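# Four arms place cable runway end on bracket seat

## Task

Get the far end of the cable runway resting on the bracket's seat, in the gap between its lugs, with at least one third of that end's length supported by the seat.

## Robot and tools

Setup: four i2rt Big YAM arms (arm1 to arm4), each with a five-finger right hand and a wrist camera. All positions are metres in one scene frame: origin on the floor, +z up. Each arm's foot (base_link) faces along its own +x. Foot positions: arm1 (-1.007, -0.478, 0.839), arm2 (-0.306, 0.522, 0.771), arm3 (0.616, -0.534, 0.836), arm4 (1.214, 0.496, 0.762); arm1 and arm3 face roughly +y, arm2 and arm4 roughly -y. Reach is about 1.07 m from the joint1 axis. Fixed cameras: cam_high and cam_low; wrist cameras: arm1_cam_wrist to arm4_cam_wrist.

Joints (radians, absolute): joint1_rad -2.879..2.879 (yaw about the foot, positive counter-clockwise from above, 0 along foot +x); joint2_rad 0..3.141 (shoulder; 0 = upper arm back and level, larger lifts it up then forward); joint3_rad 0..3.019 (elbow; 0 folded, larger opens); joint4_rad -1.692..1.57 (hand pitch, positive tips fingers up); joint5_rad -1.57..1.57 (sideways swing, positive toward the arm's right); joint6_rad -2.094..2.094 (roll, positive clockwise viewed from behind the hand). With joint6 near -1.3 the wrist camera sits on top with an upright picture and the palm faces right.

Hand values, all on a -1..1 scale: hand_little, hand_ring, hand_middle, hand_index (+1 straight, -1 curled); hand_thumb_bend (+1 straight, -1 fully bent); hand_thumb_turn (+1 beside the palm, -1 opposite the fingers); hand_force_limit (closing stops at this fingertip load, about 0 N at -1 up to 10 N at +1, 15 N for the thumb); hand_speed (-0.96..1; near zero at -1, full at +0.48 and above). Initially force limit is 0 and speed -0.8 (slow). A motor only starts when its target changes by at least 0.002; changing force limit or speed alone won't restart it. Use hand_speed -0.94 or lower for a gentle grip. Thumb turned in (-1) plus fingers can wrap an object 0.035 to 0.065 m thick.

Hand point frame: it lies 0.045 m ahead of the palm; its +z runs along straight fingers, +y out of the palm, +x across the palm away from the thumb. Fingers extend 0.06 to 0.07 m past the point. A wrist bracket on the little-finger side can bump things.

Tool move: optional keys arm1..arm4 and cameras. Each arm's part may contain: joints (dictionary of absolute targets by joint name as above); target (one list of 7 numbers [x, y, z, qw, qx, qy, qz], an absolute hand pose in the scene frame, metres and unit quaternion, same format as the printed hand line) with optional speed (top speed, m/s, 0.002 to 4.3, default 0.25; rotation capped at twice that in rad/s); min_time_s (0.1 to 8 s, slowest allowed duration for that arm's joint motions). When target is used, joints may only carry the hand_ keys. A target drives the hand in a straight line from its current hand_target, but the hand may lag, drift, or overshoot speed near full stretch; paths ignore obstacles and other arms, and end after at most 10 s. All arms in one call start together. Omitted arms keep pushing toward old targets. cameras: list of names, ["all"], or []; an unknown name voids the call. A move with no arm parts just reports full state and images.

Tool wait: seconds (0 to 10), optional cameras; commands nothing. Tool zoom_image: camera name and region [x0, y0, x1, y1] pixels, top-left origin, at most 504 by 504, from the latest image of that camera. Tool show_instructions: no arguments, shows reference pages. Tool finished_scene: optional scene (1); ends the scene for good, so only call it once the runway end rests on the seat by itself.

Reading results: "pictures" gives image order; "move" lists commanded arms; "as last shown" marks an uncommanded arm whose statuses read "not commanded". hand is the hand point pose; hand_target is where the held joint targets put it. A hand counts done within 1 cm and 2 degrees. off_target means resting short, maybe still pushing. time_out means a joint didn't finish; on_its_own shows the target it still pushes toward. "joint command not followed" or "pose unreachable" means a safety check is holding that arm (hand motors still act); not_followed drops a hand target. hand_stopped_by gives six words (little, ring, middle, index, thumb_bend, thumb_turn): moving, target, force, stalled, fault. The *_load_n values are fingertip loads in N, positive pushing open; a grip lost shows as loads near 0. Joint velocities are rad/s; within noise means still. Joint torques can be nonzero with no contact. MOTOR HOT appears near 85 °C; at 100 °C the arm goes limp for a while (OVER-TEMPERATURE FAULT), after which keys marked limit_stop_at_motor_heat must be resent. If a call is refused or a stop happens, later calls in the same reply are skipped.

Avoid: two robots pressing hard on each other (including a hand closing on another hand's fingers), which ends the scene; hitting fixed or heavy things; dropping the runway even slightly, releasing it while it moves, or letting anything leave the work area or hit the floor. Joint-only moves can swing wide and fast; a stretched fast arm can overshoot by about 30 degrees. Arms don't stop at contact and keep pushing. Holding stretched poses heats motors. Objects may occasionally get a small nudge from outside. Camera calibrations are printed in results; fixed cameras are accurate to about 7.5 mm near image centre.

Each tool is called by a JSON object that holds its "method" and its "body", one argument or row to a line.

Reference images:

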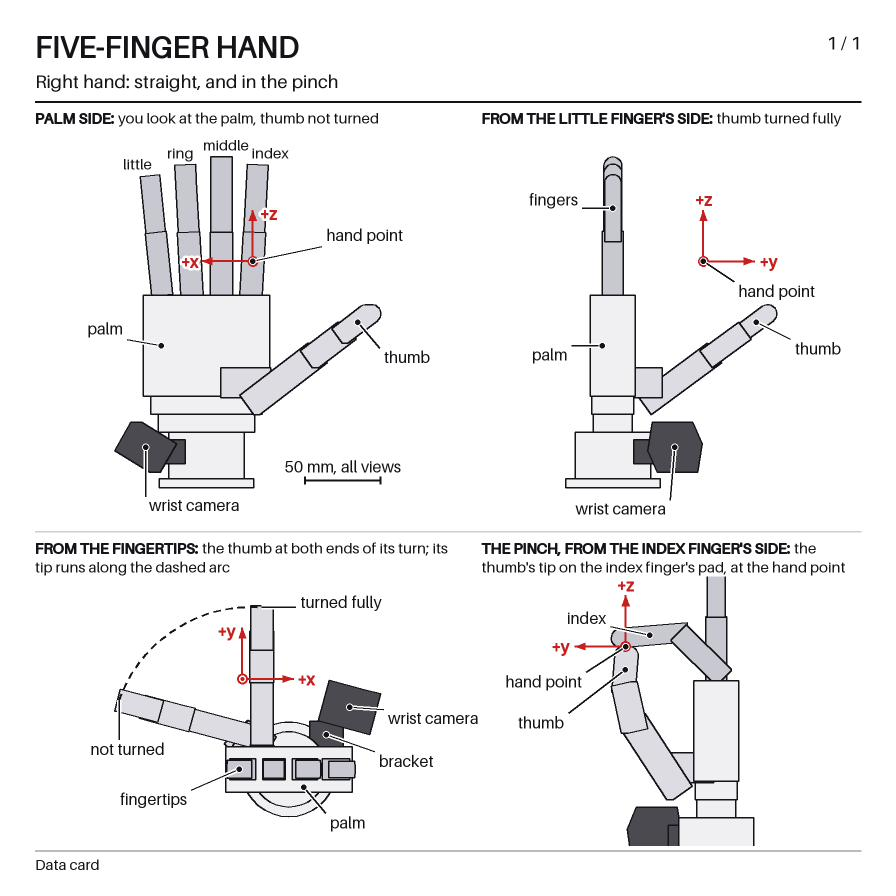

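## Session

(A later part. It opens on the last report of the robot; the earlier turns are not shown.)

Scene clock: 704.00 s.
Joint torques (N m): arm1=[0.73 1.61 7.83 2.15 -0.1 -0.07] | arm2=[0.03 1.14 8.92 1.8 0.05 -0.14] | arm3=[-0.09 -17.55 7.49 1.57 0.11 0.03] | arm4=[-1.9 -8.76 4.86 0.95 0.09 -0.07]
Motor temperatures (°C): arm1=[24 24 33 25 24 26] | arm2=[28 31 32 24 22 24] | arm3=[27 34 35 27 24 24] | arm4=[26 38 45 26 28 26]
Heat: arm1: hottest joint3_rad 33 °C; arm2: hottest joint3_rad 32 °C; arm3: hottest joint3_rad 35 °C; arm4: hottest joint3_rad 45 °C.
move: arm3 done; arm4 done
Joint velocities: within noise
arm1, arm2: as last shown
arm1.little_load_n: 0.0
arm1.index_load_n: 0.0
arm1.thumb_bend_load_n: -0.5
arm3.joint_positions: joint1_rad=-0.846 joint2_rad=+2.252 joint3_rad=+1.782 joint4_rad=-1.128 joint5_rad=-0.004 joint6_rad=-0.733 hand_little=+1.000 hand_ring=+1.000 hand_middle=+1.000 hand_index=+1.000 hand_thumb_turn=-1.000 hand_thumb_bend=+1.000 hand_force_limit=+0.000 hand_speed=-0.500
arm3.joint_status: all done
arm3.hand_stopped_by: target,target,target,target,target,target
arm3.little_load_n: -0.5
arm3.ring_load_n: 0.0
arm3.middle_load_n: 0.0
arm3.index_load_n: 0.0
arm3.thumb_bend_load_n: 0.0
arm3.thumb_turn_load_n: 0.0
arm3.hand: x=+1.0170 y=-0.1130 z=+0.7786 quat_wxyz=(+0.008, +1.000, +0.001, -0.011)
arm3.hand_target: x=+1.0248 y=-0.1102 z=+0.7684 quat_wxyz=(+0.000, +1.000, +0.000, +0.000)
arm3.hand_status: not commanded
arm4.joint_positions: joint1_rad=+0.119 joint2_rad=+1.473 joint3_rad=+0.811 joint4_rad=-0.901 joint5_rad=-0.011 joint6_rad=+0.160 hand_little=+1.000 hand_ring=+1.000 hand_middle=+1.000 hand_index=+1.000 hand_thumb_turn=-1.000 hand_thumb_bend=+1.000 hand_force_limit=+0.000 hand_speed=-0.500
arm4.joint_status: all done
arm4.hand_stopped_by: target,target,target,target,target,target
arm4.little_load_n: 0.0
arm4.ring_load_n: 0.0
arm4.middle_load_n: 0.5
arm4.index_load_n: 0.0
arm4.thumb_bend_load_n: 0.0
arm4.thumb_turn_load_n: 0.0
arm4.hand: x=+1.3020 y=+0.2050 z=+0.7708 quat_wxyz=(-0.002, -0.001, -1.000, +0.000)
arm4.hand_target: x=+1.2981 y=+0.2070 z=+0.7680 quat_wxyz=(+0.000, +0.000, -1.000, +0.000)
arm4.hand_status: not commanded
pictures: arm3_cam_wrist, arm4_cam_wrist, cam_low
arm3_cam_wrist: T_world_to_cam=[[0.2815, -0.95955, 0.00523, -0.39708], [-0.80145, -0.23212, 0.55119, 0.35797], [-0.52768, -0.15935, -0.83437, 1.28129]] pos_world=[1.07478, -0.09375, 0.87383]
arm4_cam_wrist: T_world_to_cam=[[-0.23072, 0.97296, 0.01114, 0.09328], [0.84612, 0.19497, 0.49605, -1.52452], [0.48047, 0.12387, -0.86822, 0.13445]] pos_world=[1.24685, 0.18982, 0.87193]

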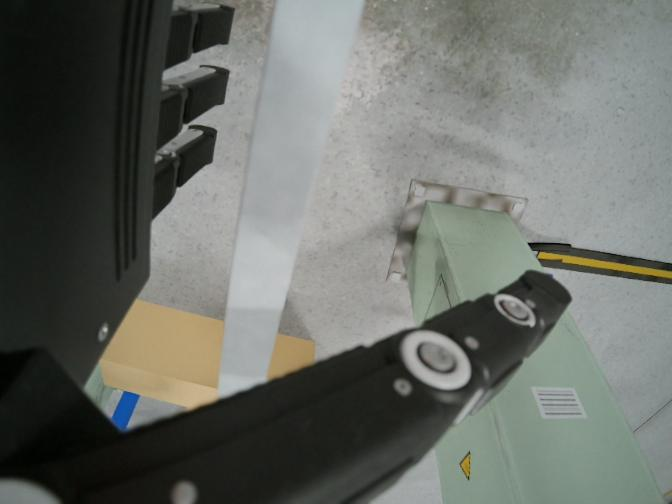

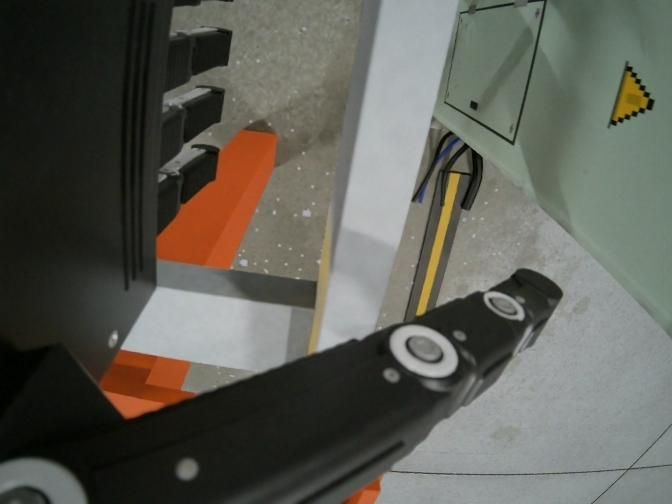

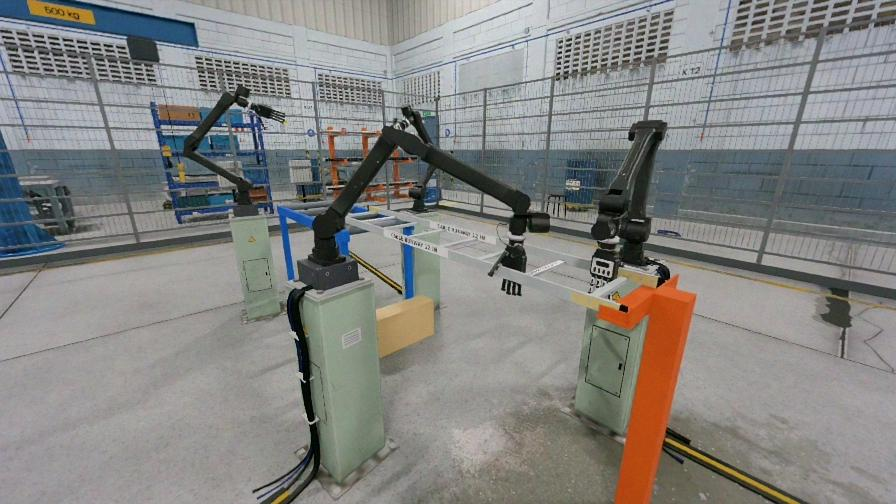

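{"method": "move", "body": {
  "arm3": {"target": [1.002, -0.110, 0.775, 0, 1, 0, 0], "speed": 0.08},
  "arm4": {"target": [1.278, 0.209, 0.778, 0, 0, 1, 0], "speed": 0.08}
}}

{"method": "move", "body": {
  "arm3": {"target": [1.000, -0.110, 0.96, 0, 1, 0, 0], "speed": 0.12},
  "arm4": {"target": [1.276, 0.212, 0.96, 0, 0, 1, 0], "speed": 0.12},
  "cameras": ["all"]
}}

{"method": "zoom_image", "body": {
  "camera": "cam_low",
  "region": [590, 250, 670, 335]
}}

{"method": "zoom_image", "body": {
  "camera": "cam_high",
  "region": [290, 220, 360, 280]
}}

Scene clock: 717.70 s.
Joint torques (N m): arm1=[0.85 1.55 7.84 2.15 -0.1 -0.07] | arm2=[0.09 1.14 8.92 1.8 0.05 -0.14] | arm3=[0.32 -19.66 8.25 0.4 -0.17 0.14] | arm4=[-2.02 -8.94 4.98 0.24 0.07 -0.12]
Motor temperatures (°C): arm1=[24 24 33 25 24 26] | arm2=[28 31 32 24 22 24] | arm3=[27 34 34 27 24 24] | arm4=[26 37 43 26 28 26]
Heat: arm1: hottest joint3_rad 33 °C; arm2: hottest joint3_rad 32 °C; arm3: hottest joint2_rad 34 °C; arm4: hottest joint3_rad 43 °C.
move: arm3 done; arm4 done
Joint velocities: within noise
arm1, arm2: as last shown
arm1.thumb_bend_load_n: 0.0
arm3.joint_positions: joint1_rad=-0.831 joint2_rad=+2.225 joint3_rad=+1.710 joint4_rad=-1.075 joint5_rad=+0.001 joint6_rad=-0.719 hand_little=+1.000 hand_ring=+1.000 hand_middle=+1.000 hand_index=+1.000 hand_thumb_turn=-1.000 hand_thumb_bend=+1.000 hand_force_limit=+0.000 hand_speed=-0.500
arm3.joint_status: not commanded
arm3.hand_stopped_by: target,target,target,target,target,target
arm3.little_load_n: 0.5
arm3.ring_load_n: 0.0
arm3.middle_load_n: 0.0
arm3.index_load_n: 0.0
arm3.thumb_bend_load_n: -0.5
arm3.thumb_turn_load_n: 0.0
arm3.hand: x=+1.0023 y=-0.1173 z=+0.7709 quat_wxyz=(+0.007, +1.000, +0.001, -0.006)
arm3.hand_target: x=+1.0020 y=-0.1100 z=+0.7750 quat_wxyz=(+0.000, +1.000, +0.000, +0.000)
arm3.hand_status: done (0.008 m and 1.1 deg from the pose sent, 0.016 m and 1.5 deg at the start)
arm4.joint_positions: joint1_rad=+0.064 joint2_rad=+1.450 joint3_rad=+0.811 joint4_rad=-0.915 joint5_rad=-0.010 joint6_rad=+0.108 hand_little=+1.000 hand_ring=+1.000 hand_middle=+1.000 hand_index=+1.000 hand_thumb_turn=-1.000 hand_thumb_bend=+1.000 hand_force_limit=+0.000 hand_speed=-0.500
arm4.joint_status: not commanded
arm4.hand_stopped_by: target,target,target,target,target,target
arm4.little_load_n: 0.0
arm4.ring_load_n: -0.5
arm4.middle_load_n: 0.0
arm4.index_load_n: 0.0
arm4.thumb_bend_load_n: 0.0
arm4.thumb_turn_load_n: 0.0
arm4.hand: x=+1.2827 y=+0.2033 z=+0.7782 quat_wxyz=(-0.002, -0.002, -1.000, +0.005)
arm4.hand_target: x=+1.2782 y=+0.2090 z=+0.7780 quat_wxyz=(+0.000, +0.000, -1.000, +0.000)
arm4.hand_status: done (0.007 m and 0.7 deg from the pose sent, 0.025 m and 0.2 deg at the start)
pictures: none

Scene clock: 719.93 s.
Joint torques (N m): arm1=[0.73 1.55 7.86 2.14 -0.1 -0.07] | arm2=[0.09 1.2 8.91 1.83 0.05 -0.14] | arm3=[0.09 -20.07 12.18 -0.49 -0.2 0.17] | arm4=[-2.14 -6.77 10.07 0.13 0.11 -0.11]
Motor temperatures (°C): arm1=[24 24 33 25 24 26] | arm2=[28 30 32 24 22 24] | arm3=[27 34 34 27 24 24] | arm4=[26 37 43 26 28 26]
Heat: arm1: hottest joint3_rad 33 °C; arm2: hottest joint3_rad 32 °C; arm3: hottest joint2_rad 34 °C; arm4: hottest joint3_rad 43 °C.
move: arm3 off_target; arm4 off_target
Joint velocities: within noise
arm1, arm2: as last shown
arm3.joint_positions: joint1_rad=-0.830 joint2_rad=+2.070 joint3_rad=+1.896 joint4_rad=-1.449 joint5_rad=+0.001 joint6_rad=-0.717 hand_little=+1.000 hand_ring=+1.000 hand_middle=+1.000 hand_index=+1.000 hand_thumb_turn=-1.000 hand_thumb_bend=+1.000 hand_force_limit=+0.000 hand_speed=-0.500
arm3.joint_status: not commanded
arm3.hand_stopped_by: target,target,target,target,target,target
arm3.little_load_n: 0.0
arm3.ring_load_n: 0.0
arm3.middle_load_n: 0.0
arm3.index_load_n: 0.0
arm3.thumb_bend_load_n: 0.0
arm3.thumb_turn_load_n: 0.0
arm3.hand: x=+0.9959 y=-0.1231 z=+0.9361 quat_wxyz=(+0.020, +1.000, +0.000, -0.017)
arm3.hand_target: x=+0.9993 y=-0.1107 z=+0.9600 quat_wxyz=(+0.000, +1.000, +0.000, +0.000)
arm3.hand_status: off_target (0.028 m and 3.0 deg from the pose sent, 0.189 m and 1.1 deg at the start)
arm4.joint_positions: joint1_rad=+0.058 joint2_rad=+1.240 joint3_rad=+1.086 joint4_rad=-1.445 joint5_rad=-0.010 joint6_rad=+0.099 hand_little=+1.000 hand_ring=+1.000 hand_middle=+1.000 hand_index=+1.000 hand_thumb_turn=-1.000 hand_thumb_bend=+1.000 hand_force_limit=+0.000 hand_speed=-0.500
arm4.joint_status: not commanded
arm4.hand_stopped_by: target,target,target,target,target,target
arm4.little_load_n: 0.0
arm4.ring_load_n: 0.0
arm4.middle_load_n: 0.0
arm4.index_load_n: 0.0
arm4.thumb_bend_load_n: 0.0
arm4.thumb_turn_load_n: 0.0
arm4.hand: x=+1.2796 y=+0.2240 z=+0.9460 quat_wxyz=(+0.000, -0.001, -1.000, -0.017)
arm4.hand_target: x=+1.2761 y=+0.2125 z=+0.9599 quat_wxyz=(+0.000, +0.000, -1.000, +0.000)
arm4.hand_status: off_target (0.019 m and 2.0 deg from the pose sent, 0.182 m and 0.7 deg at the start)
pictures: arm1_cam_wrist, arm2_cam_wrist, arm3_cam_wrist, arm4_cam_wrist, cam_high, cam_low
arm3_cam_wrist: T_world_to_cam=[[0.28154, -0.95926, 0.02368, -0.41896], [-0.79468, -0.21926, 0.56605, 0.23275], [-0.5378, -0.17818, -0.82403, 1.39805]] pos_world=[1.05478, -0.10175, 1.03021]
arm4_cam_wrist: T_world_to_cam=[[-0.23031, 0.97203, 0.04608, 0.03429], [0.84829, 0.17734, 0.49896, -1.59771], [0.47683, 0.15401, -0.8654, 0.29016]] pos_world=[1.22485, 0.20531, 1.04672]

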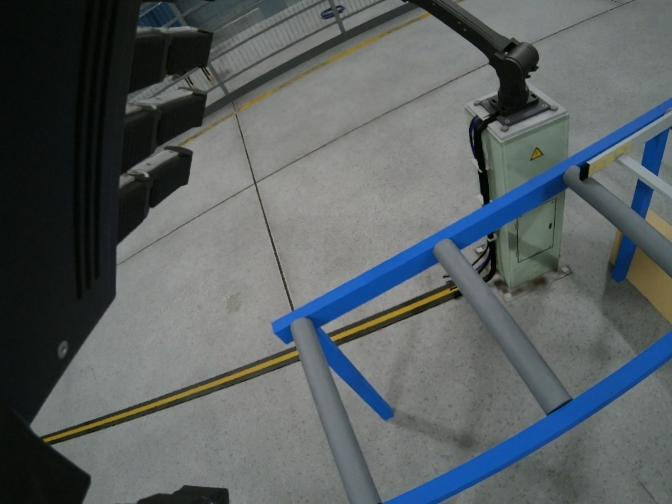

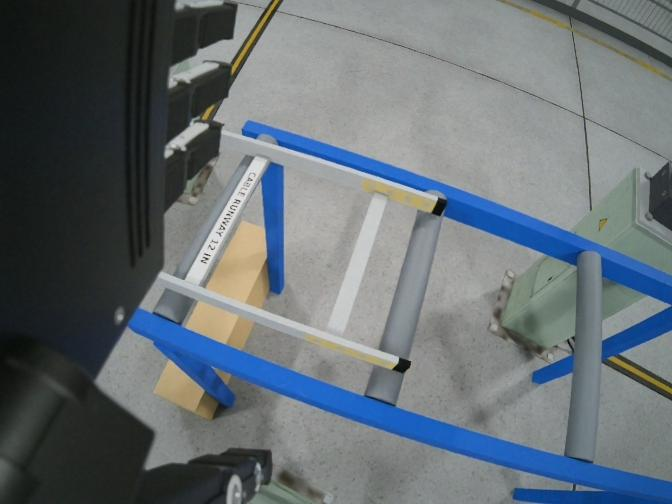

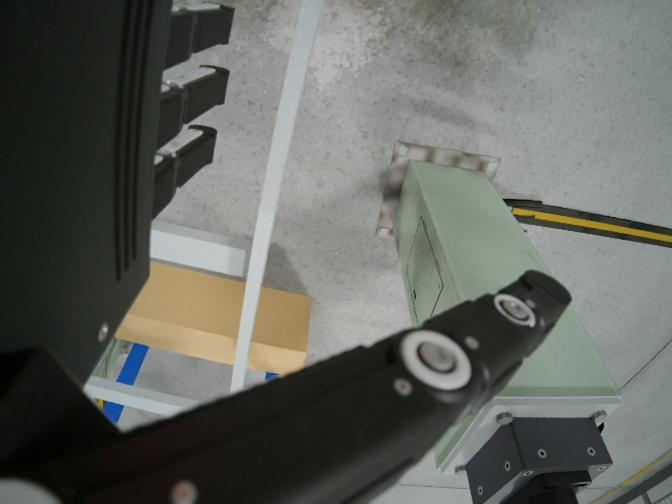

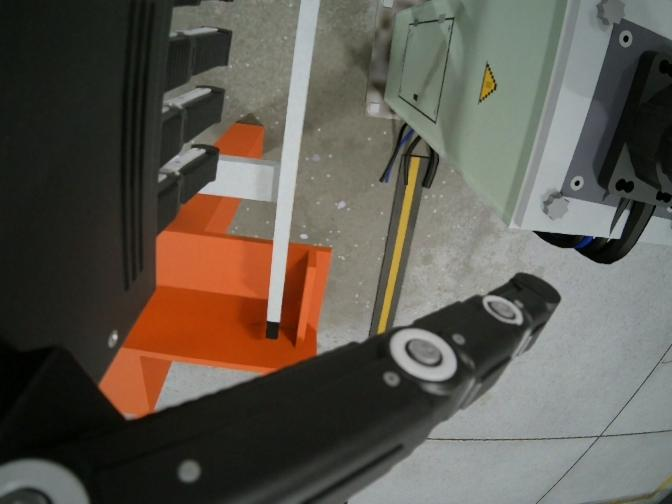

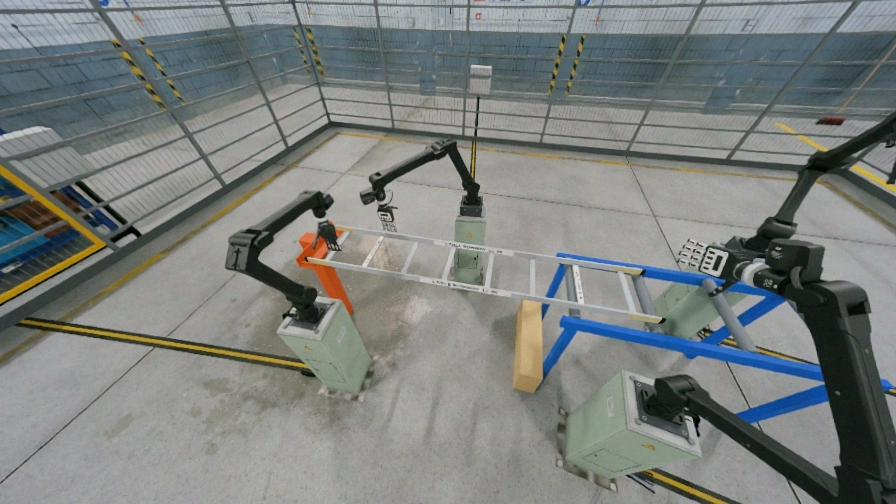

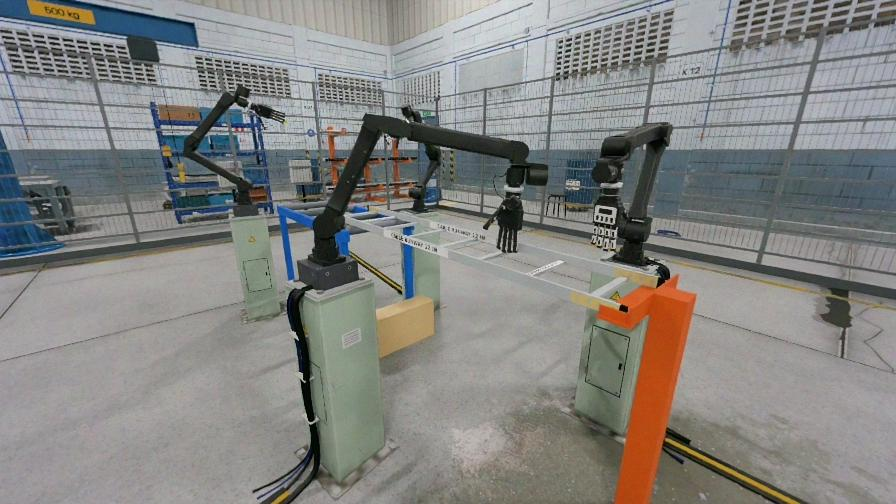

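Scaled by 5.929 from the camera's image (finer frame: 1280x720).

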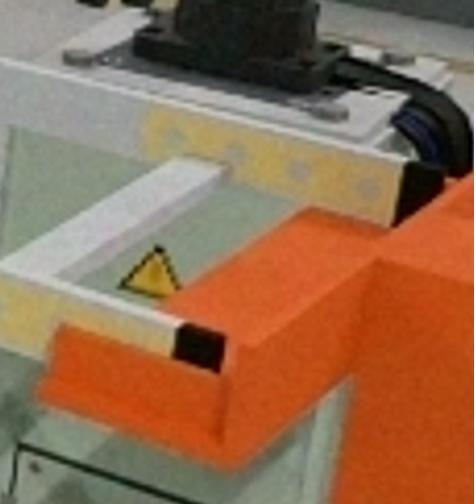

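Scaled by 7.200 from the camera's image (finer frame: 1280x720).

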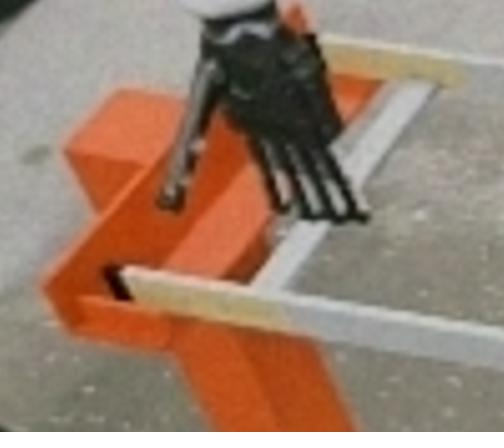

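{"method": "zoom_image", "body": {
  "camera": "arm4_cam_wrist",
  "region": [140, 210, 360, 390]
}}

Scaled by 2.291 from the camera's image (finer frame: 960x720).

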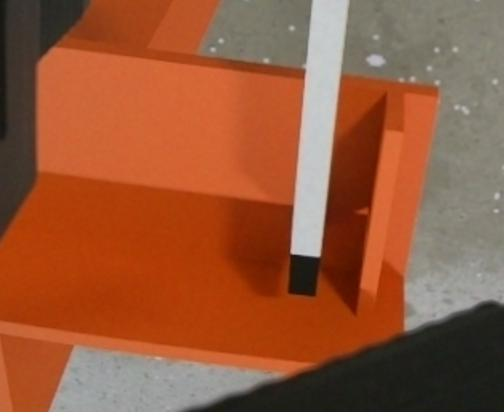

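{"method": "finished_scene", "body": {

}}

The scene is finished: the task was done.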